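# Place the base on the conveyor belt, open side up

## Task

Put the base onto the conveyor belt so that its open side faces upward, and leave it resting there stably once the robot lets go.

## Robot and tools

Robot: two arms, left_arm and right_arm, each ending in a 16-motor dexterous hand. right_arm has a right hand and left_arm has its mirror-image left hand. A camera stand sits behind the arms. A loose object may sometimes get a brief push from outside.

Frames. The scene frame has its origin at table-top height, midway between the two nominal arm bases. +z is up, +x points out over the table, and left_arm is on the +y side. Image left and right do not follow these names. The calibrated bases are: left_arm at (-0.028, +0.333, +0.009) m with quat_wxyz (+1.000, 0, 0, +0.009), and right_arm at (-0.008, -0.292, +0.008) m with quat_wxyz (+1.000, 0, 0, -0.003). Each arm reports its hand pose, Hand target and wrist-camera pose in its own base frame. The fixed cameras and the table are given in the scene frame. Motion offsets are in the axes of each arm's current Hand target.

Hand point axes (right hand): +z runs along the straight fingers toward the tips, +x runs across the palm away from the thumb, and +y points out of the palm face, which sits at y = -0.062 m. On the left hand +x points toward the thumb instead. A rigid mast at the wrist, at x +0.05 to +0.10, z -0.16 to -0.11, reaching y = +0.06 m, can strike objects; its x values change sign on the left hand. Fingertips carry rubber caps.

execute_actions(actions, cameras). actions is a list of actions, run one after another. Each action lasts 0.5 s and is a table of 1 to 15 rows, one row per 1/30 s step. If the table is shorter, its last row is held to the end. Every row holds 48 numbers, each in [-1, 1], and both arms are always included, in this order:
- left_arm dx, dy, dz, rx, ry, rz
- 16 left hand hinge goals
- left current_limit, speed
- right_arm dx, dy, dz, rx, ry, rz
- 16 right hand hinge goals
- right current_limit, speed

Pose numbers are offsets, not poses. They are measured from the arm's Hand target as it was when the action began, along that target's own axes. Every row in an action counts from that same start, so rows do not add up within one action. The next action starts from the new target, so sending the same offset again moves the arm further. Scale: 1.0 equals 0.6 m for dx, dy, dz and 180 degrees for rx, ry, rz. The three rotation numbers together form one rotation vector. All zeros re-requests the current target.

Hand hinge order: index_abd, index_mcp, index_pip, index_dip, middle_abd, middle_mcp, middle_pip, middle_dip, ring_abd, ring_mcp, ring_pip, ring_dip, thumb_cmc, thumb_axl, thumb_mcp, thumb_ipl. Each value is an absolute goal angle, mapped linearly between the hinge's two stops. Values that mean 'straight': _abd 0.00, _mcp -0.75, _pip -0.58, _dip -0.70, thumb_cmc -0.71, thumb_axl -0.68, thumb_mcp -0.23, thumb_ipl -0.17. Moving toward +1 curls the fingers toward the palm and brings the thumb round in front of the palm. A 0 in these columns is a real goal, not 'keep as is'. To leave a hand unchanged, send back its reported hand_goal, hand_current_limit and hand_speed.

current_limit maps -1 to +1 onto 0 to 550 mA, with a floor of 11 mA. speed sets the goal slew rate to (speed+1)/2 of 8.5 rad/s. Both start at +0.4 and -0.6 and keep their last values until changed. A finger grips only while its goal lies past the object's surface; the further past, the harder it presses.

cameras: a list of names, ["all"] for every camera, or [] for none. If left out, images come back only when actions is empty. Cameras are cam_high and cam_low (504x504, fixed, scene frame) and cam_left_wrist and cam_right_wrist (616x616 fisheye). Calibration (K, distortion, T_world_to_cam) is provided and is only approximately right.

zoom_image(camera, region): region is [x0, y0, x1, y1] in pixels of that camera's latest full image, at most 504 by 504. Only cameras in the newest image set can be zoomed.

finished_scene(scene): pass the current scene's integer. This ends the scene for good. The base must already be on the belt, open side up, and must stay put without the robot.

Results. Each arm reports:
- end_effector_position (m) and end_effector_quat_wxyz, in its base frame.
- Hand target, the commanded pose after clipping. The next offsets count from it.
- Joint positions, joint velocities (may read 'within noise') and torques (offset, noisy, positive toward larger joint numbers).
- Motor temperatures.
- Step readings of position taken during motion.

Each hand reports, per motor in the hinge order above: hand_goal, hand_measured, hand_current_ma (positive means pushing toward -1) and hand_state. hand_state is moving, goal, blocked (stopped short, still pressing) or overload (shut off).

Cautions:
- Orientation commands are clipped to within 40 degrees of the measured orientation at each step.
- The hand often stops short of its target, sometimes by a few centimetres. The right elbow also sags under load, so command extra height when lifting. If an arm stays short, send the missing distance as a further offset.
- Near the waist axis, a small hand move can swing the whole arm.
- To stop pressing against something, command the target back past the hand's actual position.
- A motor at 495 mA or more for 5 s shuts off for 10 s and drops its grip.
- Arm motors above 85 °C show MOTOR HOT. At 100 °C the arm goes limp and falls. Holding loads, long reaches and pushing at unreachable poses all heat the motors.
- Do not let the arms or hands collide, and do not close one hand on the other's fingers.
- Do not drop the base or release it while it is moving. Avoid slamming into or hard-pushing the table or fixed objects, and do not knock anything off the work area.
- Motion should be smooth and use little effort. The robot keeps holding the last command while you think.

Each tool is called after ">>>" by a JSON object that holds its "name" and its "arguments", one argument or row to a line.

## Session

>>> {"name": "execute_actions", "arguments": {
  "actions": []
}}

Scene clock: 0.00 s.
left_arm: end_effector_position=(+0.5674, -0.2709, +0.3839) hand_goal=(+0.000, -0.754, -0.576, -0.696, +0.000, -0.754, -0.576, -0.696, +0.000, -0.754, -0.576, -0.696, -0.714, -0.678, -0.226, -0.168) hand_measured=(+0.000, -0.754, -0.576, -0.696, +0.000, -0.754, -0.576, -0.696, +0.000, -0.754, -0.576, -0.696, -0.714, -0.678, -0.226, -0.168) hand_current_ma=(+0, +0, +0, +0, +0, +0, +0, +0, +0, +0, +0, +0, +0, +0, +0, +0) hand_state=(goal, goal, goal, goal, goal, goal, goal, goal, goal, goal, goal, goal, goal, goal, goal, goal) hand_current_limit=0.40 hand_speed=-0.60 end_effector_quat_wxyz=(+0.340, +0.920, +0.001, +0.194) | right_arm: end_effector_position=(+0.2219, +0.0397, +0.2201) hand_goal=(+0.000, -0.754, -0.576, -0.696, +0.000, -0.754, -0.576, -0.696, +0.000, -0.754, -0.576, -0.696, -0.714, -0.678, -0.226, -0.168) hand_measured=(+0.000, -0.754, -0.576, -0.696, +0.000, -0.754, -0.576, -0.696, +0.000, -0.754, -0.576, -0.696, -0.714, -0.678, -0.226, -0.168) hand_current_ma=(+0, +0, +0, +0, +0, +0, +0, +0, +0, +0, +0, +0, +0, +0, +0, +0) hand_state=(goal, goal, goal, goal, goal, goal, goal, goal, goal, goal, goal, goal, goal, goal, goal, goal) hand_current_limit=0.40 hand_speed=-0.60 end_effector_quat_wxyz=(+0.369, +0.019, +0.925, +0.093)
Joint positions: left_arm=[-0.198 1.55 1.533 -0.955 0.575 1.189] | right_arm=[-0.653 0.372 0.486 -1.122 -0.572 -2.012]
Joint velocities: within noise
Joint torques (N m): no reading
Motor temperatures (°C): left_arm=[31 31 34 29 27 28] | right_arm=[33 33 37 30 28 30]
Heat: left arm: hottest elbow 34 °C; right arm: hottest elbow 37 °C.
Hand target: left_arm +0.5717, -0.2717, +0.3927; +0.342, +0.918, -0.002, +0.203 | right_arm +0.2240, +0.0380, +0.2305; +0.378, +0.016, +0.922, +0.086
camera_calibration:
cam_left_wrist: T_world_to_cam=[[-0.604084, 0.389268, -0.695379, 0.687388], [0.179815, 0.91666, 0.356932, -0.0452001], [0.776369, 0.090577, -0.623737, -0.0518933], [0, 0, 0, 1]] pos_world=[0.463656, -0.221445, 0.461761]
cam_right_wrist: T_world_to_cam=[[0.537204, 0.520612, 0.663607, -0.250897], [-0.21877, -0.673844, 0.705743, -0.13661], [0.814586, -0.524306, -0.248097, 0.0217446], [0, 0, 0, 1]] pos_world=[0.0871838, 0.049967, 0.268303]

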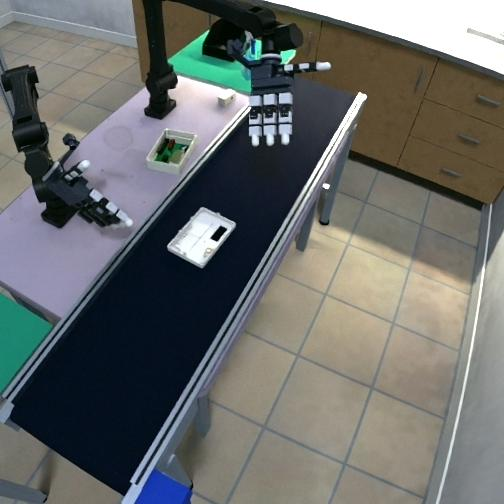

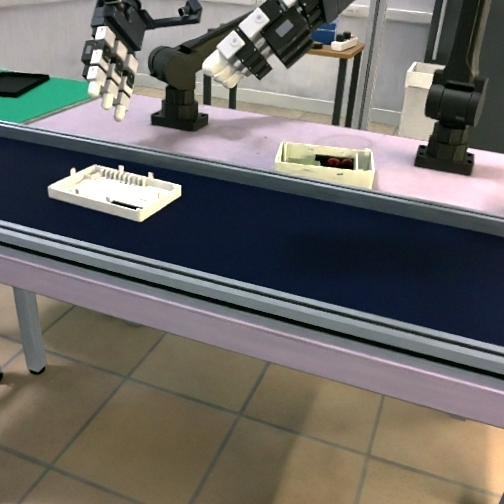

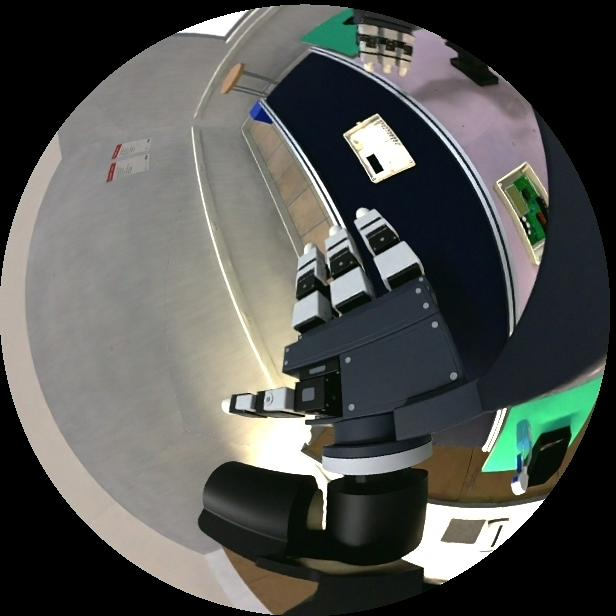

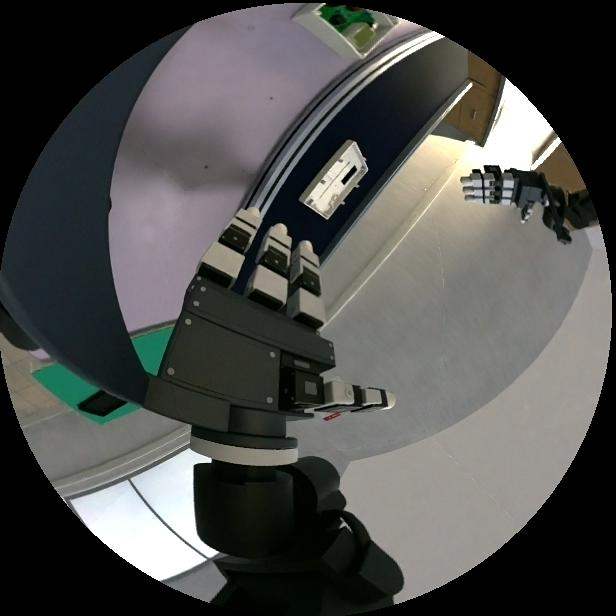

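>>> {"name": "zoom_image", "arguments": {
  "camera": "cam_high",
  "region": [110, 90, 250, 230]
}}

>>> {"name": "zoom_image", "arguments": {
  "camera": "cam_left_wrist",
  "region": [440, 120, 600, 280]
}}

>>> {"name": "zoom_image", "arguments": {
  "camera": "cam_low",
  "region": [240, 100, 400, 220]
}}

Scaled by 3.600.

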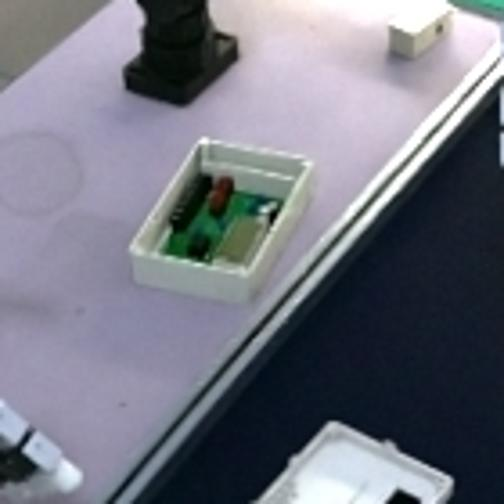

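Scaled by 3.150 from the camera's 616x616 image, which has a finer 880x880 frame.

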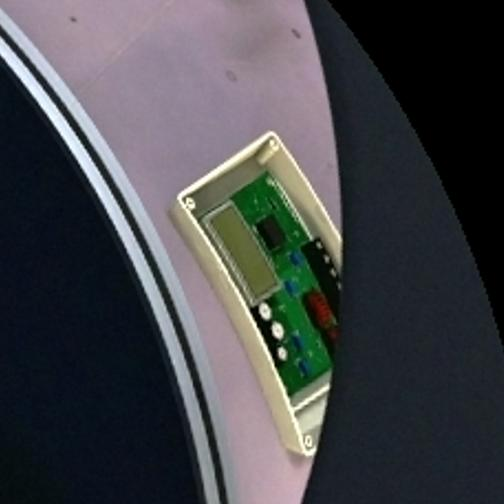

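Scaled by 3.150.

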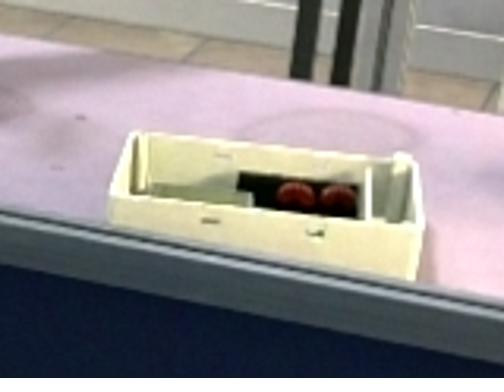

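>>> {"name": "zoom_image", "arguments": {
  "camera": "cam_left_wrist",
  "region": [240, 50, 540, 350]
}}

Scaled by 1.680 from the camera's 616x616 image, which has a finer 880x880 frame.

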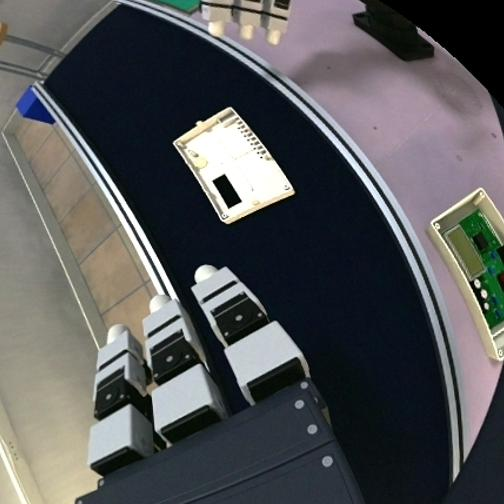

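>>> {"name": "execute_actions", "arguments": {
  "actions": [
    [[-0.1032,-0.0288,-0.0123,0.07,0.0015,0.0835,0,-0.754,-0.576,-0.696,0,-0.754,-0.576,-0.696,0,-0.754,-0.576,-0.696,-0.714,-0.678,-0.226,-0.168,0.4,-0.6,0,0,0,0,0,0,0,-0.754,-0.576,-0.696,0,-0.754,-0.576,-0.696,0,-0.754,-0.576,-0.696,-0.714,-0.678,-0.226,-0.168,0.4,-0.6]],
    [[-0.1073,-0.0033,-0.0092,0.07,0.0015,0.0835,0,-0.754,-0.576,-0.696,0,-0.754,-0.576,-0.696,0,-0.754,-0.576,-0.696,-0.714,-0.678,-0.226,-0.168,0.4,-0.6,0,0,0,0,0,0,0,-0.754,-0.576,-0.696,0,-0.754,-0.576,-0.696,0,-0.754,-0.576,-0.696,-0.714,-0.678,-0.226,-0.168,0.4,-0.6]],
    [[-0.1048,0.0225,-0.0118,0.07,0.0015,0.0835,0,-0.754,-0.576,-0.696,0,-0.754,-0.576,-0.696,0,-0.754,-0.576,-0.696,-0.714,-0.678,-0.226,-0.168,0.4,-0.6,0,0,0,0,0,0,0,-0.754,-0.576,-0.696,0,-0.754,-0.576,-0.696,0,-0.754,-0.576,-0.696,-0.714,-0.678,-0.226,-0.168,0.4,-0.6]],
    [[-0.0958,0.0453,-0.0198,0.07,0.0015,0.0835,0,-0.754,-0.576,-0.696,0,-0.754,-0.576,-0.696,0,-0.754,-0.576,-0.696,-0.714,-0.678,-0.226,-0.168,0.4,-0.6,0,0,0,0,0,0,0,-0.754,-0.576,-0.696,0,-0.754,-0.576,-0.696,0,-0.754,-0.576,-0.696,-0.714,-0.678,-0.226,-0.168,0.4,-0.6]]
  ],
  "cameras": ["cam_high", "cam_left_wrist"]
}}

Scene clock: 52.30 s.
left_arm: end_effector_position=(+0.3447, -0.2309, +0.2813) hand_goal=(+0.000, -0.754, -0.576, -0.696, +0.000, -0.754, -0.576, -0.696, +0.000, -0.754, -0.576, -0.696, -0.714, -0.678, -0.226, -0.168) hand_measured=(+0.000, -0.750, -0.576, -0.696, +0.000, -0.750, -0.576, -0.696, +0.000, -0.750, -0.576, -0.696, -0.710, -0.678, -0.224, -0.168) hand_current_ma=(+0, +1, +0, +0, +0, +1, +0, +0, +0, +1, +0, +0, +1, +0, +0, +0) hand_state=(goal, goal, goal, goal, goal, goal, goal, goal, goal, goal, goal, goal, goal, goal, goal, goal) hand_current_limit=0.40 hand_speed=-0.60 end_effector_quat_wxyz=(-0.204, +0.852, -0.353, +0.328) | right_arm: end_effector_position=(+0.2219, +0.0397, +0.2201) hand_goal=(+0.000, -0.754, -0.576, -0.696, +0.000, -0.754, -0.576, -0.696, +0.000, -0.754, -0.576, -0.696, -0.714, -0.678, -0.226, -0.168) hand_measured=(+0.000, -0.754, -0.576, -0.696, +0.000, -0.754, -0.576, -0.696, +0.000, -0.754, -0.576, -0.696, -0.714, -0.678, -0.226, -0.168) hand_current_ma=(+0, +0, +0, +0, +0, +0, +0, +0, +0, +0, +0, +0, +0, +0, +0, +0) hand_state=(goal, goal, goal, goal, goal, goal, goal, goal, goal, goal, goal, goal, goal, goal, goal, goal) hand_current_limit=0.40 hand_speed=-0.60 end_effector_quat_wxyz=(+0.369, +0.019, +0.925, +0.093)
Joint positions: left_arm=[-0.616 1.02 1.057 -0.981 -0.526 1.914] | right_arm=[-0.653 0.372 0.486 -1.122 -0.572 -2.012]
Joint torques (N m): left_arm=[-0.79 -5.89 7.94 2.81 -0.58 0.1] | right_arm=[0.26 1.32 10.58 1.47 -0.7 0.04]
Motor temperatures (°C): left_arm=[31 32 38 29 28 28] | right_arm=[33 33 43 30 29 30]
Heat: left arm: hottest elbow 38 °C; right arm: hottest elbow 43 °C.
Hand target: left_arm +0.3434, -0.2334, +0.2770; -0.206, +0.847, -0.361, +0.331 | right_arm +0.2240, +0.0380, +0.2305; +0.378, +0.016, +0.922, +0.086
Off the commanded pose: left_arm 0.005 m, 1 deg | right_arm 0.011 m, 1 deg.
Step readings (end_effector_position of left_arm | right_arm):
0: (+0.5674, -0.2709, +0.3839) | (+0.2219, +0.0397, +0.2201)
1: (+0.5678, -0.2704, +0.3832) | (+0.2219, +0.0397, +0.2201)
2: (+0.5686, -0.2688, +0.3800) | (+0.2219, +0.0397, +0.2201)
4: (+0.5652, -0.2627, +0.3693) | (+0.2219, +0.0397, +0.2201)
8: (+0.5427, -0.2550, +0.3625) | (+0.2219, +0.0397, +0.2201)
15: (+0.5229, -0.2578, +0.3804) | (+0.2219, +0.0397, +0.2201)
16: (+0.5223, -0.2573, +0.3795) | (+0.2219, +0.0397, +0.2201)
17: (+0.5213, -0.2557, +0.3744) | (+0.2219, +0.0397, +0.2201)
19: (+0.5114, -0.2515, +0.3572) | (+0.2219, +0.0397, +0.2201)
23: (+0.4846, -0.2463, +0.3367) | (+0.2219, +0.0397, +0.2201)
30: (+0.4635, -0.2518, +0.3458) | (+0.2219, +0.0397, +0.2201)
31: (+0.4628, -0.2509, +0.3454) | (+0.2219, +0.0397, +0.2201)
32: (+0.4622, -0.2471, +0.3407) | (+0.2219, +0.0397, +0.2201)
34: (+0.4527, -0.2379, +0.3249) | (+0.2219, +0.0397, +0.2201)
38: (+0.4221, -0.2361, +0.3081) | (+0.2219, +0.0397, +0.2201)
45: (+0.4018, -0.2423, +0.3145) | (+0.2219, +0.0397, +0.2201)
46: (+0.4021, -0.2407, +0.3137) | (+0.2219, +0.0397, +0.2201)
47: (+0.4027, -0.2365, +0.3099) | (+0.2219, +0.0397, +0.2201)
49: (+0.3946, -0.2260, +0.2964) | (+0.2219, +0.0397, +0.2201)
53: (+0.3607, -0.2266, +0.2789) | (+0.2219, +0.0397, +0.2201)
60: (+0.3453, -0.2325, +0.2843) | (+0.2219, +0.0397, +0.2201)
camera_calibration:
cam_left_wrist: T_world_to_cam=[[-0.0819029, 0.995351, 0.0506858, 0.21611], [-0.0749301, -0.0568624, 0.995566, -0.321702], [0.99382, 0.0777419, 0.0792389, -0.222287], [0, 0, 0, 1]] pos_world=[0.214508, -0.216117, 0.326935]
Images, in order (width x height): cam_high 504x504, cam_left_wrist 616x616.

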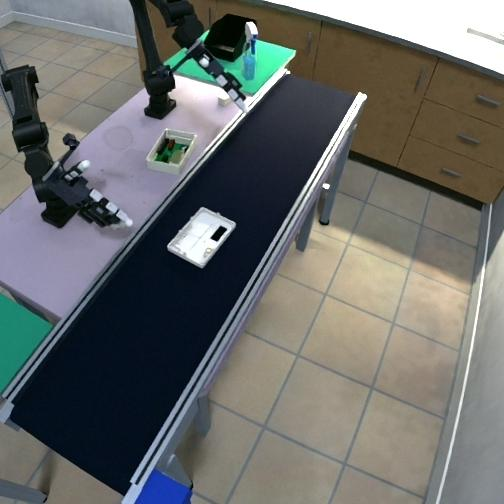

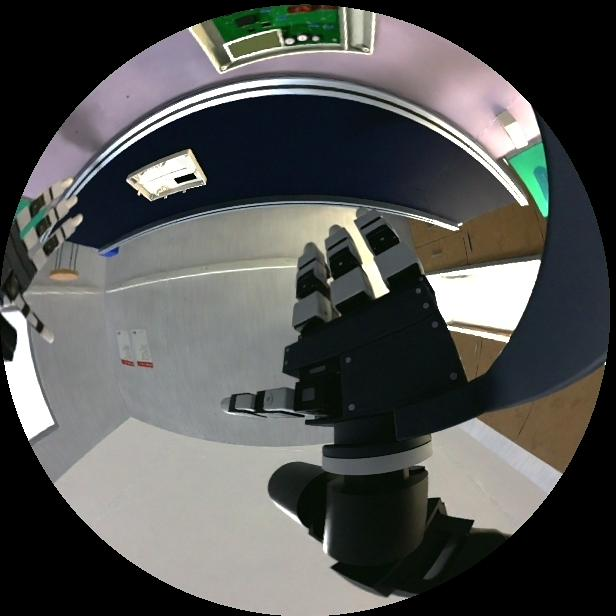

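>>> {"name": "execute_actions", "arguments": {
  "actions": [
    [[-0.0813,0.063,-0.0322,0.07,0.0015,0.0835,0,-0.685,0.08,-0.551,0,-0.685,0.08,-0.551,0,-0.685,0.08,-0.551,0.829,-0.678,-0.506,0.211,0.4,-0.6,0,0,0,0,0,0,0,-0.754,-0.576,-0.696,0,-0.754,-0.576,-0.696,0,-0.754,-0.576,-0.696,-0.714,-0.678,-0.226,-0.168,0.4,-0.6]],
    [[-0.0633,0.0733,-0.0477,0.07,0.0015,0.0835,0,-0.685,0.08,-0.551,0,-0.685,0.08,-0.551,0,-0.685,0.08,-0.551,0.829,-0.678,-0.506,0.211,0.4,-0.6,0,0,0,0,0,0,0,-0.754,-0.576,-0.696,0,-0.754,-0.576,-0.696,0,-0.754,-0.576,-0.696,-0.714,-0.678,-0.226,-0.168,0.4,-0.6]]
  ],
  "cameras": ["all"]
}}

>>> {"name": "zoom_image", "arguments": {
  "camera": "cam_left_wrist",
  "region": [60, 0, 360, 240]
}}

Scene clock: 55.80 s.
left_arm: end_effector_position=(+0.2313, -0.2119, +0.2206) hand_goal=(+0.000, -0.686, +0.080, -0.552, +0.000, -0.686, +0.080, -0.552, +0.000, -0.686, +0.080, -0.552, +0.828, -0.678, -0.506, +0.210) hand_measured=(+0.000, -0.680, +0.078, -0.554, +0.000, -0.680, +0.078, -0.554, +0.000, -0.678, +0.078, -0.554, +0.822, -0.678, -0.502, +0.208) hand_current_ma=(+0, +2, +0, +0, +0, +2, +0, +0, +0, +3, +0, -1, -2, +0, +2, +0) hand_state=(goal, goal, goal, goal, goal, goal, goal, goal, goal, goal, goal, goal, goal, goal, goal, goal) hand_current_limit=0.40 hand_speed=-0.60 end_effector_quat_wxyz=(-0.458, +0.658, -0.488, +0.344) | right_arm: end_effector_position=(+0.2219, +0.0397, +0.2201) hand_goal=(+0.000, -0.754, -0.576, -0.696, +0.000, -0.754, -0.576, -0.696, +0.000, -0.754, -0.576, -0.696, -0.714, -0.678, -0.226, -0.168) hand_measured=(+0.000, -0.754, -0.576, -0.696, +0.000, -0.754, -0.576, -0.696, +0.000, -0.754, -0.576, -0.696, -0.714, -0.678, -0.226, -0.168) hand_current_ma=(+0, +0, +0, +0, +0, +0, +0, +0, +0, +0, +0, +0, +0, +0, +0, +0) hand_state=(goal, goal, goal, goal, goal, goal, goal, goal, goal, goal, goal, goal, goal, goal, goal, goal) hand_current_limit=0.40 hand_speed=-0.60 end_effector_quat_wxyz=(+0.369, +0.019, +0.925, +0.093)
Joint positions: left_arm=[-1.169 0.919 0.809 -1.162 -1.203 1.884] | right_arm=[-0.653 0.372 0.486 -1.122 -0.572 -2.012]
Joint torques (N m): left_arm=[-0.73 -2.73 8.23 0.42 -1.16 -0.16] | right_arm=[0.32 1.32 10.62 1.5 -0.71 0.05]
Heat: left arm: hottest elbow 38 °C; right arm: hottest elbow 43 °C.
Hand target: left_arm +0.2293, -0.2139, +0.2190; -0.461, +0.659, -0.488, +0.341 | right_arm +0.2240, +0.0380, +0.2305; +0.378, +0.016, +0.922, +0.086
Off the commanded pose: left_arm 0.003 m, 0 deg | right_arm 0.011 m, 1 deg.
Step readings (end_effector_position of left_arm | right_arm):
0: (+0.3448, -0.2308, +0.2812) | (+0.2219, +0.0397, +0.2201)
1: (+0.3451, -0.2298, +0.2807) | (+0.2219, +0.0397, +0.2201)
2: (+0.3459, -0.2252, +0.2787) | (+0.2219, +0.0397, +0.2201)
4: (+0.3381, -0.2159, +0.2703) | (+0.2219, +0.0397, +0.2201)
8: (+0.3033, -0.2214, +0.2550) | (+0.2219, +0.0397, +0.2201)
15: (+0.2918, -0.2261, +0.2555) | (+0.2219, +0.0397, +0.2201)
16: (+0.2921, -0.2249, +0.2551) | (+0.2219, +0.0397, +0.2201)
17: (+0.2923, -0.2204, +0.2548) | (+0.2219, +0.0397, +0.2201)
19: (+0.2842, -0.2128, +0.2500) | (+0.2219, +0.0397, +0.2201)
23: (+0.2497, -0.2166, +0.2316) | (+0.2219, +0.0397, +0.2201)
30: (+0.2329, -0.2122, +0.2249) | (+0.2219, +0.0397, +0.2201)
camera_calibration:
cam_left_wrist: T_world_to_cam=[[0.0188125, 0.796627, 0.604179, 0.00346635], [-0.396924, -0.548676, 0.735803, -0.241173], [0.917658, -0.253656, 0.305879, -0.20877], [0, 0, 0, 1]] pos_world=[0.0957872, -0.188043, 0.23922]
cam_right_wrist: T_world_to_cam=[[0.537204, 0.520612, 0.663607, -0.250897], [-0.21877, -0.673844, 0.705743, -0.13661], [0.814586, -0.524306, -0.248097, 0.0217446], [0, 0, 0, 1]] pos_world=[0.0871838, 0.049967, 0.268303]

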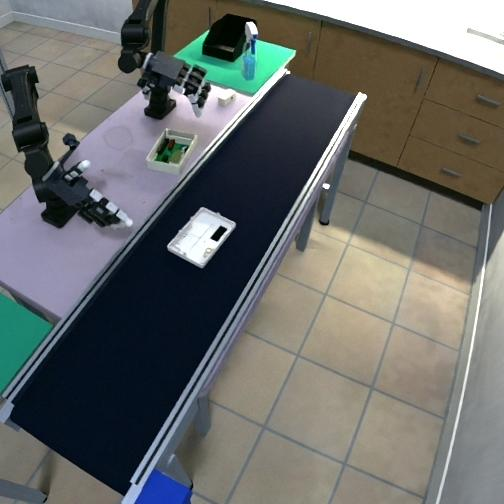

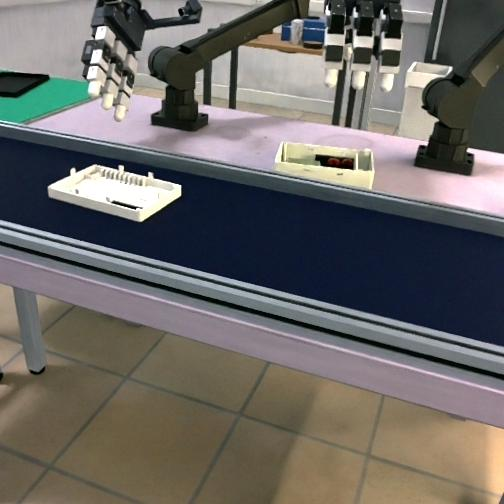

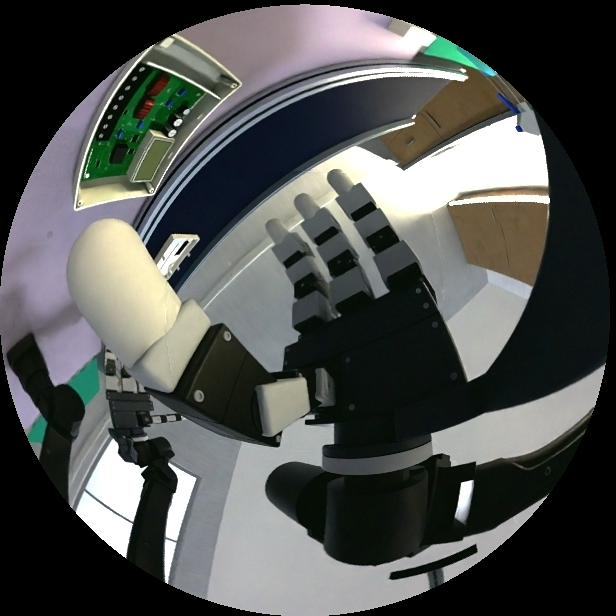

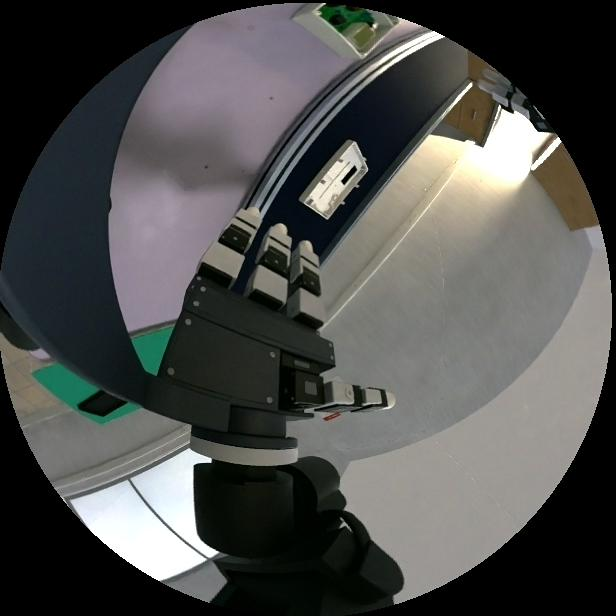

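Scaled by 1.680 from the camera's 616x616 image, which has a finer 880x880 frame.

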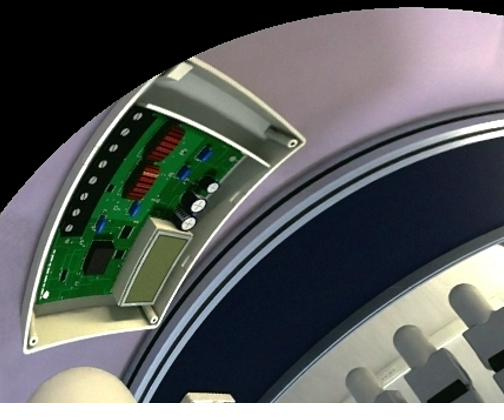

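>>> {"name": "execute_actions", "arguments": {
  "actions": [
    [[0.0174,0.0776,0.0279,0,0.0052,0.0019,0,-0.685,0.08,-0.551,0,-0.685,0.08,-0.551,0,-0.685,0.08,-0.551,0.829,-0.678,-0.506,0.211,0.4,-0.6,0,0,0,0,0,0,0,-0.754,-0.576,-0.696,0,-0.754,-0.576,-0.696,0,-0.754,-0.576,-0.696,-0.714,-0.678,-0.226,-0.168,0.4,-0.6]],
    [[0.0174,0.0776,0.0279,0,0.0052,0.0019,0,-0.685,0.08,-0.551,0,-0.685,0.08,-0.551,0,-0.685,0.08,-0.551,0.829,-0.678,-0.506,0.211,0.4,-0.6,0,0,0,0,0,0,0,-0.754,-0.576,-0.696,0,-0.754,-0.576,-0.696,0,-0.754,-0.576,-0.696,-0.714,-0.678,-0.226,-0.168,0.4,-0.6]]
  ],
  "cameras": ["all"]
}}

>>> {"name": "zoom_image", "arguments": {
  "camera": "cam_left_wrist",
  "region": [60, 0, 360, 300]
}}

>>> {"name": "zoom_image", "arguments": {
  "camera": "cam_low",
  "region": [250, 40, 430, 220]
}}

Scene clock: 65.37 s.
left_arm: end_effector_position=(+0.2364, -0.2354, +0.1256) hand_goal=(+0.000, -0.686, +0.080, -0.552, +0.000, -0.686, +0.080, -0.552, +0.000, -0.686, +0.080, -0.552, +0.828, -0.678, -0.506, +0.210) hand_measured=(+0.000, -0.680, +0.078, -0.554, +0.000, -0.680, +0.078, -0.554, +0.000, -0.678, +0.078, -0.554, +0.822, -0.678, -0.502, +0.208) hand_current_ma=(+0, +2, +0, +0, +0, +2, +0, +0, +0, +3, +0, -1, -2, +0, +2, +0) hand_state=(goal, goal, goal, goal, goal, goal, goal, goal, goal, goal, goal, goal, goal, goal, goal, goal) hand_current_limit=0.40 hand_speed=-0.60 end_effector_quat_wxyz=(-0.454, +0.654, -0.492, +0.352) | right_arm: end_effector_position=(+0.2219, +0.0397, +0.2201) hand_goal=(+0.000, -0.754, -0.576, -0.696, +0.000, -0.754, -0.576, -0.696, +0.000, -0.754, -0.576, -0.696, -0.714, -0.678, -0.226, -0.168) hand_measured=(+0.000, -0.754, -0.576, -0.696, +0.000, -0.754, -0.576, -0.696, +0.000, -0.754, -0.576, -0.696, -0.714, -0.678, -0.226, -0.168) hand_current_ma=(+0, +0, +0, +0, +0, +0, +0, +0, +0, +0, +0, +0, +0, +0, +0, +0) hand_state=(goal, goal, goal, goal, goal, goal, goal, goal, goal, goal, goal, goal, goal, goal, goal, goal) hand_current_limit=0.40 hand_speed=-0.60 end_effector_quat_wxyz=(+0.369, +0.019, +0.925, +0.093)
Joint positions: left_arm=[-1.184 1.064 0.632 -0.82 -1.205 1.896] | right_arm=[-0.653 0.372 0.486 -1.122 -0.572 -2.012]
Joint torques (N m): left_arm=[-0.62 -4.42 6.61 1.63 -0.92 0.2] | right_arm=[0.26 1.08 10.55 1.5 -0.72 0.05]
Heat: left arm: hottest elbow 38 °C; right arm: hottest elbow 44 °C.
Hand target: left_arm +0.2347, -0.2342, +0.1201; -0.454, +0.650, -0.499, +0.349 | right_arm +0.2240, +0.0380, +0.2305; +0.378, +0.016, +0.922, +0.086
Off the commanded pose: left_arm 0.006 m, 1 deg | right_arm 0.011 m, 1 deg.
Step readings (end_effector_position of left_arm | right_arm):
0: (+0.2313, -0.2120, +0.2206) | (+0.2219, +0.0397, +0.2201)
1: (+0.2313, -0.2121, +0.2207) | (+0.2219, +0.0397, +0.2201)
2: (+0.2314, -0.2124, +0.2195) | (+0.2219, +0.0397, +0.2201)
4: (+0.2317, -0.2141, +0.2113) | (+0.2219, +0.0397, +0.2201)
8: (+0.2300, -0.2142, +0.1841) | (+0.2219, +0.0397, +0.2201)
15: (+0.2326, -0.2208, +0.1737) | (+0.2219, +0.0397, +0.2201)
16: (+0.2330, -0.2215, +0.1737) | (+0.2219, +0.0397, +0.2201)
17: (+0.2335, -0.2231, +0.1722) | (+0.2219, +0.0397, +0.2201)
19: (+0.2340, -0.2261, +0.1634) | (+0.2219, +0.0397, +0.2201)
23: (+0.2327, -0.2257, +0.1356) | (+0.2219, +0.0397, +0.2201)
30: (+0.2356, -0.2334, +0.1249) | (+0.2219, +0.0397, +0.2201)
camera_calibration:
cam_left_wrist: T_world_to_cam=[[0.0304389, 0.800433, 0.598649, 0.0783108], [-0.411595, -0.535753, 0.737264, -0.175752], [0.910858, -0.268843, 0.313147, -0.193231], [0, 0, 0, 1]] pos_world=[0.101284, -0.208791, 0.143205]
cam_right_wrist: T_world_to_cam=[[0.537204, 0.520612, 0.663607, -0.250897], [-0.21877, -0.673844, 0.705743, -0.13661], [0.814586, -0.524306, -0.248097, 0.0217446], [0, 0, 0, 1]] pos_world=[0.0871838, 0.049967, 0.268303]

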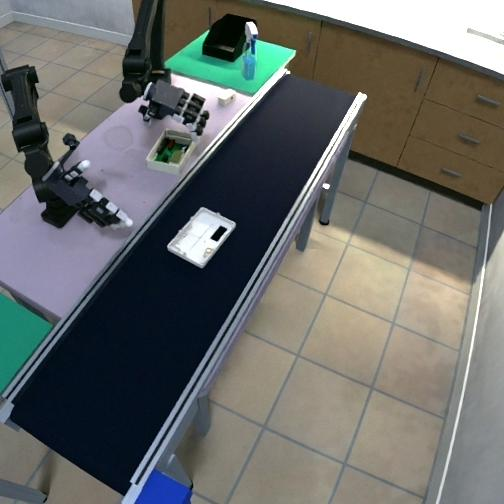

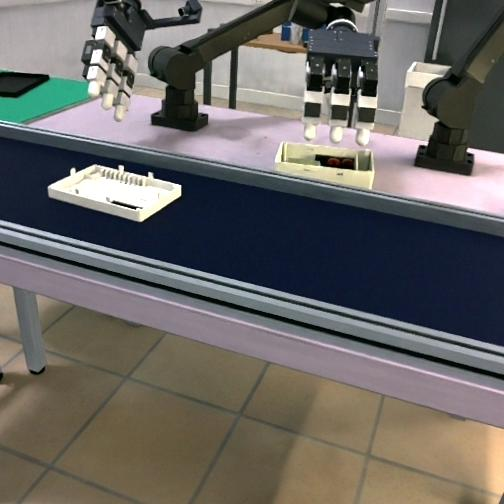

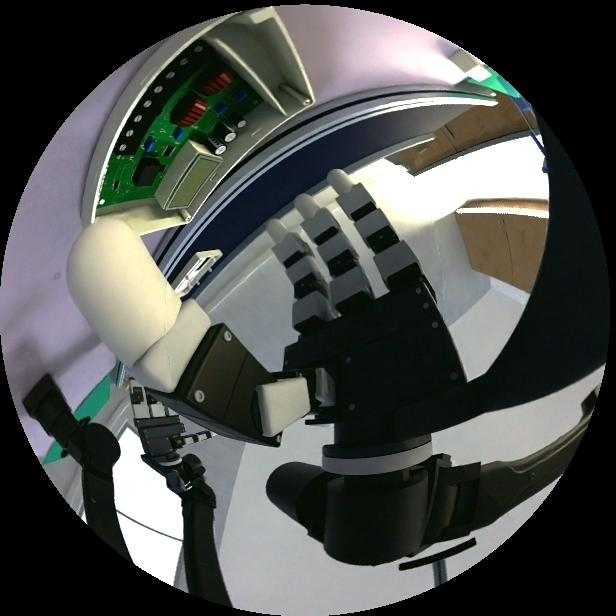

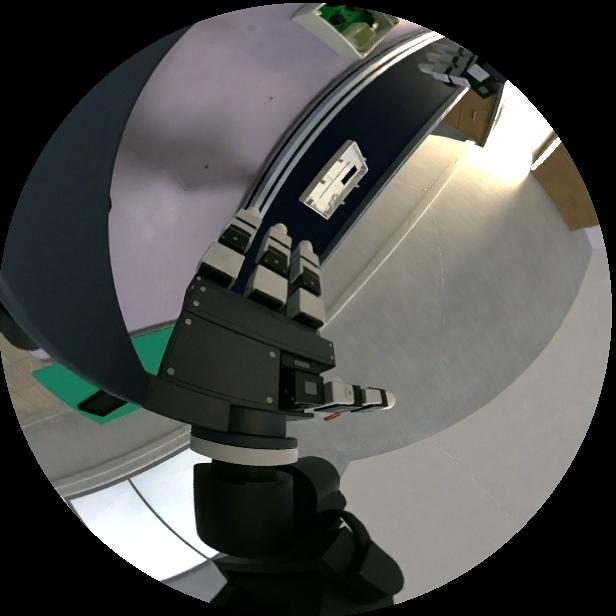

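Scaled by 1.680 from the camera's 616x616 image, which has a finer 880x880 frame.

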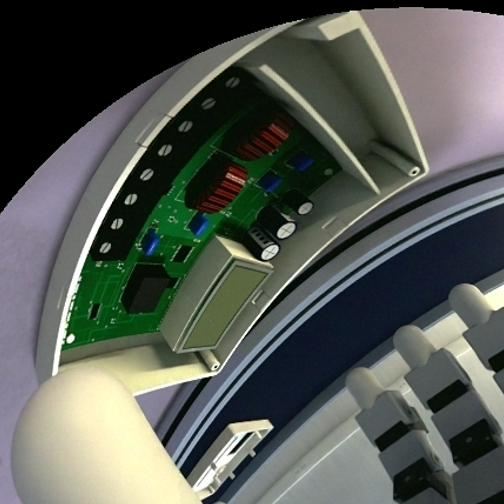

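Scaled by 2.800.

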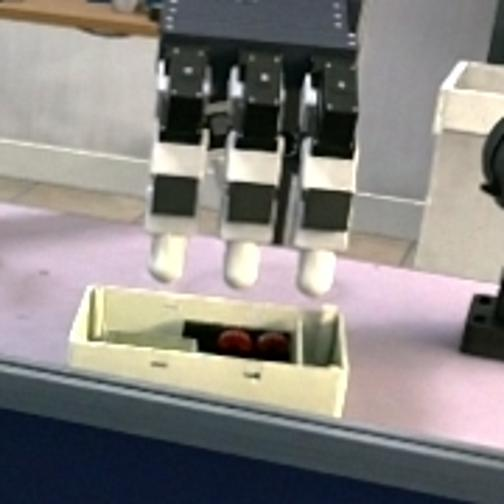

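>>> {"name": "execute_actions", "arguments": {
  "actions": [
    [[-0.0105,0.0697,0.0067,0,0,0,0,-0.685,0.08,-0.551,0,-0.685,0.08,-0.551,0,-0.685,0.08,-0.551,0.829,-0.678,-0.506,0.211,0.4,-0.6,0,0,0,0,0,0,0,-0.754,-0.576,-0.696,0,-0.754,-0.576,-0.696,0,-0.754,-0.576,-0.696,-0.714,-0.678,-0.226,-0.168,0.4,-0.6]]
  ],
  "cameras": ["cam_low","cam_left_wrist","cam_high"]
}}

>>> {"name": "zoom_image", "arguments": {
  "camera": "cam_left_wrist",
  "region": [60, 0, 360, 300]
}}

>>> {"name": "zoom_image", "arguments": {
  "camera": "cam_low",
  "region": [250, 70, 400, 220]
}}

>>> {"name": "zoom_image", "arguments": {
  "camera": "cam_high",
  "region": [110, 60, 230, 180]
}}

Scene clock: 79.50 s.
left_arm: end_effector_position=(+0.2238, -0.2275, +0.0828) hand_goal=(+0.000, -0.686, +0.080, -0.552, +0.000, -0.686, +0.080, -0.552, +0.000, -0.686, +0.080, -0.552, +0.828, -0.678, -0.506, +0.210) hand_measured=(+0.000, -0.680, +0.078, -0.554, +0.000, -0.680, +0.078, -0.554, +0.000, -0.678, +0.078, -0.554, +0.822, -0.678, -0.502, +0.208) hand_current_ma=(+0, +2, +0, +0, +0, +2, +0, +0, +0, +3, +0, -1, -2, +0, +2, +0) hand_state=(goal, goal, goal, goal, goal, goal, goal, goal, goal, goal, goal, goal, goal, goal, goal, goal) hand_current_limit=0.40 hand_speed=-0.60 end_effector_quat_wxyz=(-0.457, +0.649, -0.502, +0.343) | right_arm: end_effector_position=(+0.2219, +0.0397, +0.2201) hand_goal=(+0.000, -0.754, -0.576, -0.696, +0.000, -0.754, -0.576, -0.696, +0.000, -0.754, -0.576, -0.696, -0.714, -0.678, -0.226, -0.168) hand_measured=(+0.000, -0.754, -0.576, -0.696, +0.000, -0.754, -0.576, -0.696, +0.000, -0.754, -0.576, -0.696, -0.714, -0.678, -0.226, -0.168) hand_current_ma=(+0, +0, +0, +0, +0, +0, +0, +0, +0, +0, +0, +0, +0, +0, +0, +0) hand_state=(goal, goal, goal, goal, goal, goal, goal, goal, goal, goal, goal, goal, goal, goal, goal, goal) hand_current_limit=0.40 hand_speed=-0.60 end_effector_quat_wxyz=(+0.369, +0.019, +0.925, +0.093)
Joint positions: left_arm=[-1.215 1.126 0.554 -0.768 -1.207 1.832] | right_arm=[-0.653 0.372 0.486 -1.122 -0.572 -2.012]
Joint torques (N m): left_arm=[-0.79 -4.13 6.46 1.54 -1.19 -0.13] | right_arm=[0.32 1.2 10.54 1.48 -0.71 0.05]
Heat: left arm: hottest elbow 38 °C; right arm: hottest elbow 45 °C.
Hand target: left_arm +0.2228, -0.2308, +0.0794; -0.454, +0.650, -0.499, +0.349 | right_arm +0.2240, +0.0380, +0.2305; +0.378, +0.016, +0.922, +0.086
Off the commanded pose: left_arm 0.005 m, 1 deg | right_arm 0.011 m, 1 deg.
Step readings (end_effector_position of left_arm | right_arm):
0: (+0.2364, -0.2353, +0.1256) | (+0.2219, +0.0397, +0.2201)
1: (+0.2363, -0.2351, +0.1253) | (+0.2219, +0.0397, +0.2201)
2: (+0.2359, -0.2350, +0.1237) | (+0.2219, +0.0397, +0.2201)
4: (+0.2333, -0.2329, +0.1159) | (+0.2219, +0.0397, +0.2201)
8: (+0.2244, -0.2244, +0.0914) | (+0.2219, +0.0397, +0.2201)
15: (+0.2233, -0.2263, +0.0824) | (+0.2219, +0.0397, +0.2201)
camera_calibration:
cam_left_wrist: T_world_to_cam=[[0.0450552, 0.785441, 0.617294, 0.0897962], [-0.405923, -0.550215, 0.729719, -0.14915], [0.912796, -0.283451, 0.294038, -0.168444], [0, 0, 0, 1]] pos_world=[0.0891653, -0.20034, 0.102936]
Images, in order (width x height): cam_high 504x504, cam_low 504x504, cam_left_wrist 616x616.

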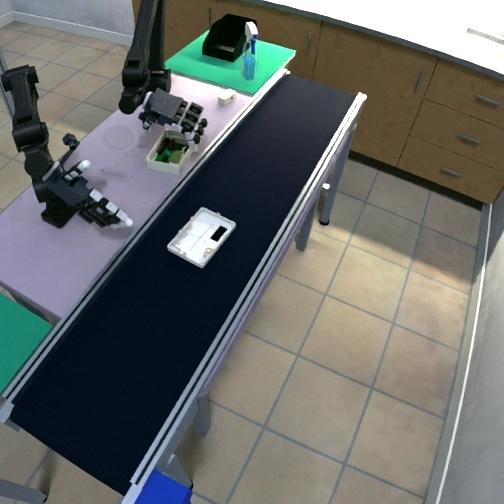

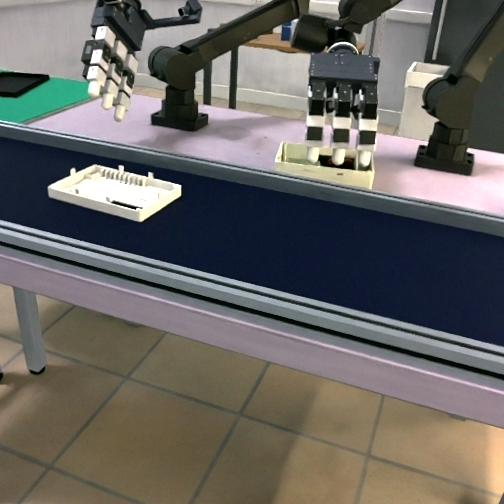

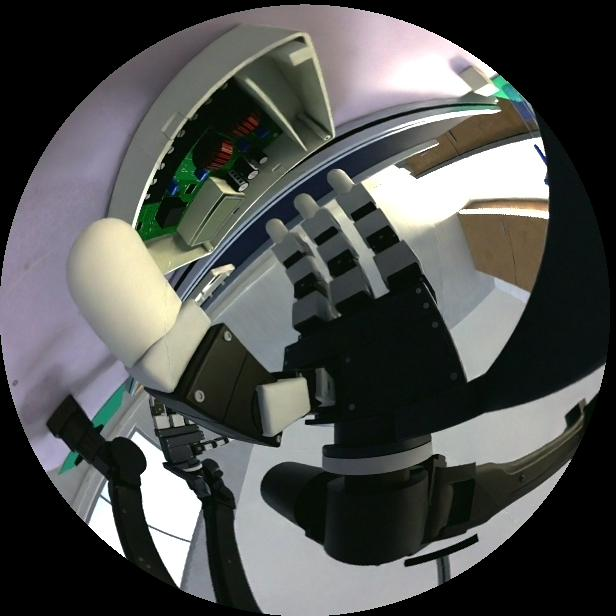

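Scaled by 1.680 from the camera's 616x616 image, which has a finer 880x880 frame.

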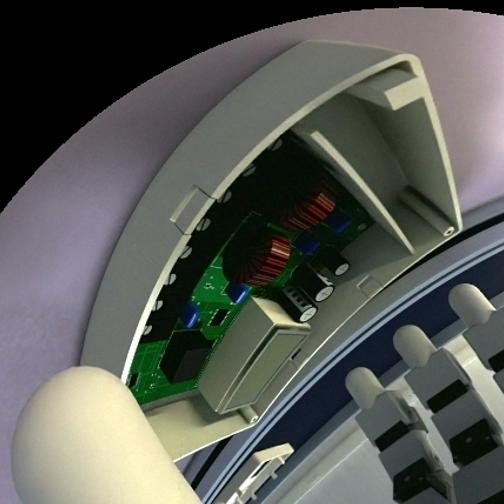

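Scaled by 3.360.

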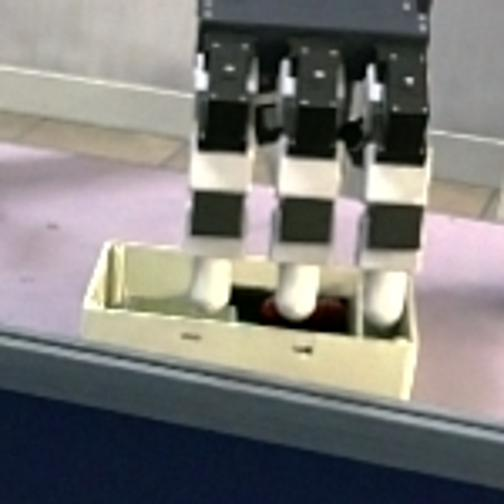

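Scaled by 4.200.

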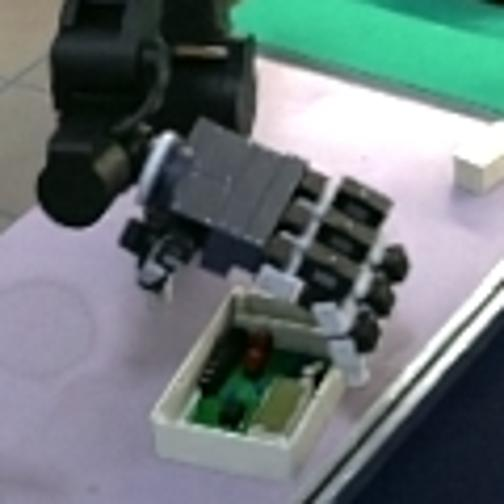

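>>> {"name": "execute_actions", "arguments": {
  "actions": [
    [[0.0042,0.0278,0.0133,0,0,0,0,-0.685,0.08,-0.551,0,-0.685,0.08,-0.551,0,-0.685,0.08,-0.551,0.829,-0.678,-0.506,0.211,0.4,-0.6,0,0,0,0,0,0,0,-0.754,-0.576,-0.696,0,-0.754,-0.576,-0.696,0,-0.754,-0.576,-0.696,-0.714,-0.678,-0.226,-0.168,0.4,-0.6]],
    [[0.0042,0.0278,0.0133,0,0,0,0,-0.685,0.08,-0.551,0,-0.685,0.08,-0.551,0,-0.685,0.08,-0.551,0.829,-0.678,-0.506,0.211,0.4,-0.6,0,0,0,0,0,0,0,-0.754,-0.576,-0.696,0,-0.754,-0.576,-0.696,0,-0.754,-0.576,-0.696,-0.714,-0.678,-0.226,-0.168,0.4,-0.6]]
  ],
  "cameras": ["cam_low","cam_left_wrist"]
}}

>>> {"name": "zoom_image", "arguments": {
  "camera": "cam_low",
  "region": [250, 70, 400, 220]
}}

Scene clock: 88.73 s.
left_arm: end_effector_position=(+0.2295, -0.2384, +0.0535) hand_goal=(+0.000, -0.686, +0.080, -0.552, +0.000, -0.686, +0.080, -0.552, +0.000, -0.686, +0.080, -0.552, +0.828, -0.678, -0.506, +0.210) hand_measured=(+0.026, -0.682, +0.092, -0.544, +0.000, -0.680, +0.078, -0.554, +0.000, -0.678, +0.078, -0.554, +0.822, -0.678, -0.502, +0.208) hand_current_ma=(+18, +1, +7, +3, +0, +3, +0, +0, +0, +3, +0, -1, -2, +0, +2, +0) hand_state=(blocked, goal, goal, goal, goal, goal, goal, goal, goal, goal, goal, goal, goal, goal, goal, goal) hand_current_limit=0.40 hand_speed=-0.60 end_effector_quat_wxyz=(-0.454, +0.652, -0.491, +0.357) | right_arm: end_effector_position=(+0.2219, +0.0397, +0.2201) hand_goal=(+0.000, -0.754, -0.576, -0.696, +0.000, -0.754, -0.576, -0.696, +0.000, -0.754, -0.576, -0.696, -0.714, -0.678, -0.226, -0.168) hand_measured=(+0.000, -0.754, -0.576, -0.696, +0.000, -0.754, -0.576, -0.696, +0.000, -0.754, -0.576, -0.696, -0.714, -0.678, -0.226, -0.168) hand_current_ma=(+0, +0, +0, +0, +0, +0, +0, +0, +0, +0, +0, +0, +0, +0, +0, +0) hand_state=(goal, goal, goal, goal, goal, goal, goal, goal, goal, goal, goal, goal, goal, goal, goal, goal) hand_current_limit=0.40 hand_speed=-0.60 end_effector_quat_wxyz=(+0.369, +0.019, +0.925, +0.093)
Joint positions: left_arm=[-1.215 1.219 0.515 -0.599 -1.218 1.833] | right_arm=[-0.653 0.372 0.486 -1.122 -0.572 -2.012]
Joint torques (N m): left_arm=[-0.21 -3.96 5.26 1.87 -0.68 0.15] | right_arm=[0.32 1.2 10.56 1.54 -0.71 0.04]
Heat: left arm: hottest elbow 38 °C; right arm: hottest elbow 45 °C.
Hand target: left_arm +0.2276, -0.2348, +0.0428; -0.454, +0.650, -0.499, +0.349 | right_arm +0.2240, +0.0380, +0.2305; +0.378, +0.016, +0.922, +0.086
Off the commanded pose: left_arm 0.012 m, 1 deg | right_arm 0.011 m, 1 deg.
Step readings (end_effector_position of left_arm | right_arm):
0: (+0.2239, -0.2276, +0.0828) | (+0.2219, +0.0397, +0.2201)
1: (+0.2240, -0.2278, +0.0828) | (+0.2219, +0.0397, +0.2201)
2: (+0.2244, -0.2288, +0.0826) | (+0.2219, +0.0397, +0.2201)
4: (+0.2256, -0.2313, +0.0800) | (+0.2219, +0.0397, +0.2201)
8: (+0.2257, -0.2317, +0.0701) | (+0.2219, +0.0397, +0.2201)
15: (+0.2262, -0.2331, +0.0661) | (+0.2219, +0.0397, +0.2201)
16: (+0.2263, -0.2335, +0.0661) | (+0.2219, +0.0397, +0.2201)
17: (+0.2267, -0.2344, +0.0657) | (+0.2219, +0.0397, +0.2201)
19: (+0.2274, -0.2364, +0.0625) | (+0.2219, +0.0397, +0.2201)
23: (+0.2282, -0.2363, +0.0535) | (+0.2219, +0.0397, +0.2201)
30: (+0.2294, -0.2382, +0.0534) | (+0.2219, +0.0397, +0.2201)
camera_calibration:
cam_left_wrist: T_world_to_cam=[[0.0294843, 0.803383, 0.594732, 0.125215], [-0.421518, -0.529506, 0.73617, -0.123296], [0.906341, -0.272395, 0.323028, -0.165561], [0, 0, 0, 1]] pos_world=[0.0943913, -0.210979, 0.0697783]
Images, in order (width x height): cam_low 504x504, cam_left_wrist 616x616.

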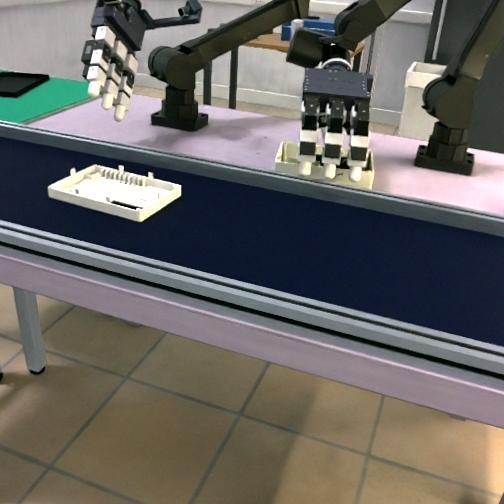

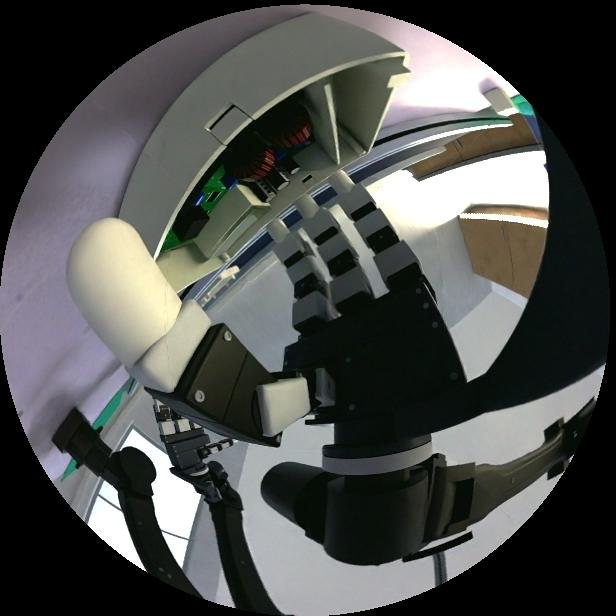

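Scaled by 3.360.

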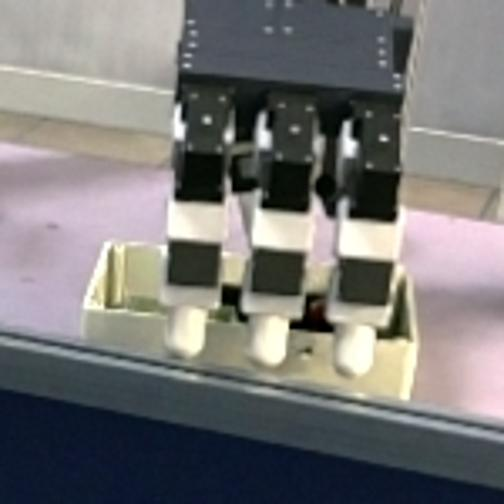

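>>> {"name": "execute_actions", "arguments": {
  "actions": [
    [[0,0,0,0,0,0,0,-0.685,0.299,-0.551,0,-0.685,0.299,-0.551,0,-0.685,0.299,-0.551,0.829,-0.678,-0.4,0.211,0.4,-0.85,0,0,0,0,0,0,0,-0.754,-0.576,-0.696,0,-0.754,-0.576,-0.696,0,-0.754,-0.576,-0.696,-0.714,-0.678,-0.226,-0.168,0.4,-0.6]],
    [[0,0,0,0,0,0,0,-0.685,0.299,-0.551,0,-0.685,0.299,-0.551,0,-0.685,0.299,-0.551,0.829,-0.678,-0.4,0.211,0.4,-0.85,0,0,0,0,0,0,0,-0.754,-0.576,-0.696,0,-0.754,-0.576,-0.696,0,-0.754,-0.576,-0.696,-0.714,-0.678,-0.226,-0.168,0.4,-0.6]]
  ],
  "cameras": ["cam_low","cam_left_wrist"]
}}

>>> {"name": "zoom_image", "arguments": {
  "camera": "cam_low",
  "region": [250, 70, 400, 220]
}}

Scene clock: 100.23 s.
left_arm: end_effector_position=(+0.2291, -0.2401, +0.0505) hand_goal=(+0.000, -0.686, +0.298, -0.552, +0.000, -0.686, +0.298, -0.552, +0.000, -0.686, +0.298, -0.552, +0.828, -0.678, -0.400, +0.210) hand_measured=(+0.004, -0.682, +0.296, -0.550, +0.000, -0.680, +0.296, -0.554, +0.000, -0.680, +0.290, -0.554, +0.822, -0.678, -0.400, +0.208) hand_current_ma=(+1, +1, +0, +0, +0, +3, +0, +0, +0, +3, -3, -1, -2, +0, +0, +0) hand_state=(goal, goal, goal, goal, goal, goal, goal, goal, goal, goal, goal, goal, goal, goal, goal, goal) hand_current_limit=0.40 hand_speed=-0.85 end_effector_quat_wxyz=(-0.451, +0.653, -0.492, +0.356) | right_arm: end_effector_position=(+0.2219, +0.0397, +0.2201) hand_goal=(+0.000, -0.754, -0.576, -0.696, +0.000, -0.754, -0.576, -0.696, +0.000, -0.754, -0.576, -0.696, -0.714, -0.678, -0.226, -0.168) hand_measured=(+0.000, -0.754, -0.576, -0.696, +0.000, -0.754, -0.576, -0.696, +0.000, -0.754, -0.576, -0.696, -0.714, -0.678, -0.226, -0.168) hand_current_ma=(+0, +0, +0, +0, +0, +0, +0, +0, +0, +0, +0, +0, +0, +0, +0, +0) hand_state=(goal, goal, goal, goal, goal, goal, goal, goal, goal, goal, goal, goal, goal, goal, goal, goal) hand_current_limit=0.40 hand_speed=-0.60 end_effector_quat_wxyz=(+0.369, +0.019, +0.925, +0.093)
Joint positions: left_arm=[-1.215 1.228 0.515 -0.59 -1.211 1.833] | right_arm=[-0.653 0.372 0.486 -1.122 -0.572 -2.012]
Joint torques (N m): left_arm=[-0.21 -4.66 5.16 1.59 -0.92 0.17] | right_arm=[0.38 1.08 10.52 1.46 -0.7 0.04]
Heat: left arm: hottest elbow 38 °C; right arm: hottest elbow 45 °C.
Hand target: left_arm +0.2276, -0.2349, +0.0427; -0.454, +0.650, -0.499, +0.349 | right_arm +0.2240, +0.0380, +0.2305; +0.378, +0.016, +0.922, +0.086
Off the commanded pose: left_arm 0.010 m, 1 deg | right_arm 0.011 m, 1 deg.
Step readings (end_effector_position of left_arm | right_arm):
0: (+0.2295, -0.2385, +0.0535) | (+0.2219, +0.0397, +0.2201)
1: (+0.2295, -0.2385, +0.0535) | (+0.2219, +0.0397, +0.2201)
2: (+0.2296, -0.2385, +0.0536) | (+0.2219, +0.0397, +0.2201)
4: (+0.2295, -0.2394, +0.0531) | (+0.2219, +0.0397, +0.2201)
8: (+0.2290, -0.2398, +0.0508) | (+0.2219, +0.0397, +0.2201)
15: (+0.2291, -0.2400, +0.0504) | (+0.2219, +0.0397, +0.2201)
16: (+0.2291, -0.2401, +0.0504) | (+0.2219, +0.0397, +0.2201)
17: (+0.2291, -0.2401, +0.0504) | (+0.2219, +0.0397, +0.2201)
19: (+0.2291, -0.2401, +0.0505) | (+0.2219, +0.0397, +0.2201)
23: (+0.2291, -0.2401, +0.0505) | (+0.2219, +0.0397, +0.2201)
30: (+0.2291, -0.2401, +0.0505) | (+0.2219, +0.0397, +0.2201)
camera_calibration:
cam_left_wrist: T_world_to_cam=[[0.0347931, 0.804439, 0.593016, 0.127618], [-0.417882, -0.527303, 0.739815, -0.122618], [0.907835, -0.273551, 0.317814, -0.165078], [0, 0, 0, 1]] pos_world=[0.0941834, -0.212475, 0.0674988]
Images, in order (width x height): cam_low 504x504, cam_left_wrist 616x616.

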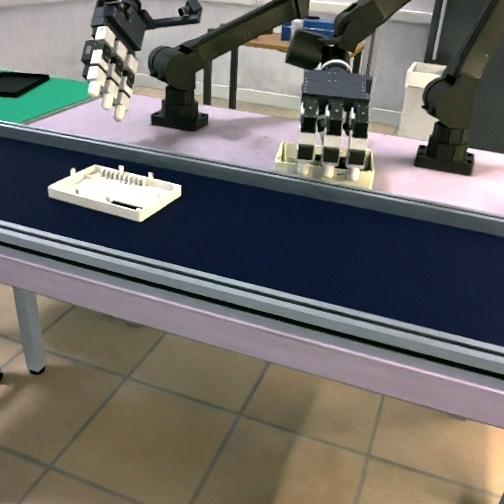

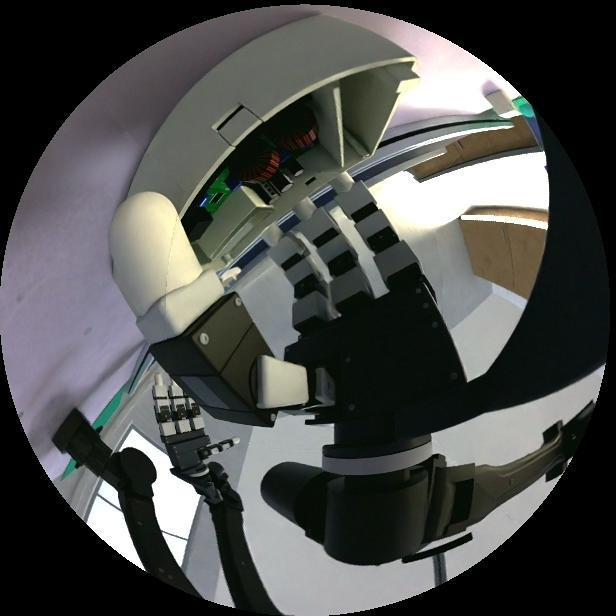

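Scaled by 3.360.

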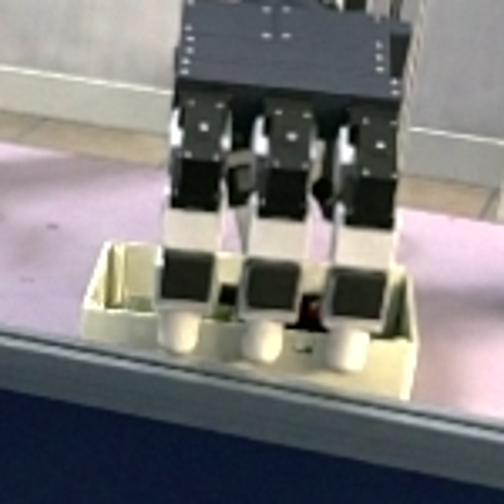

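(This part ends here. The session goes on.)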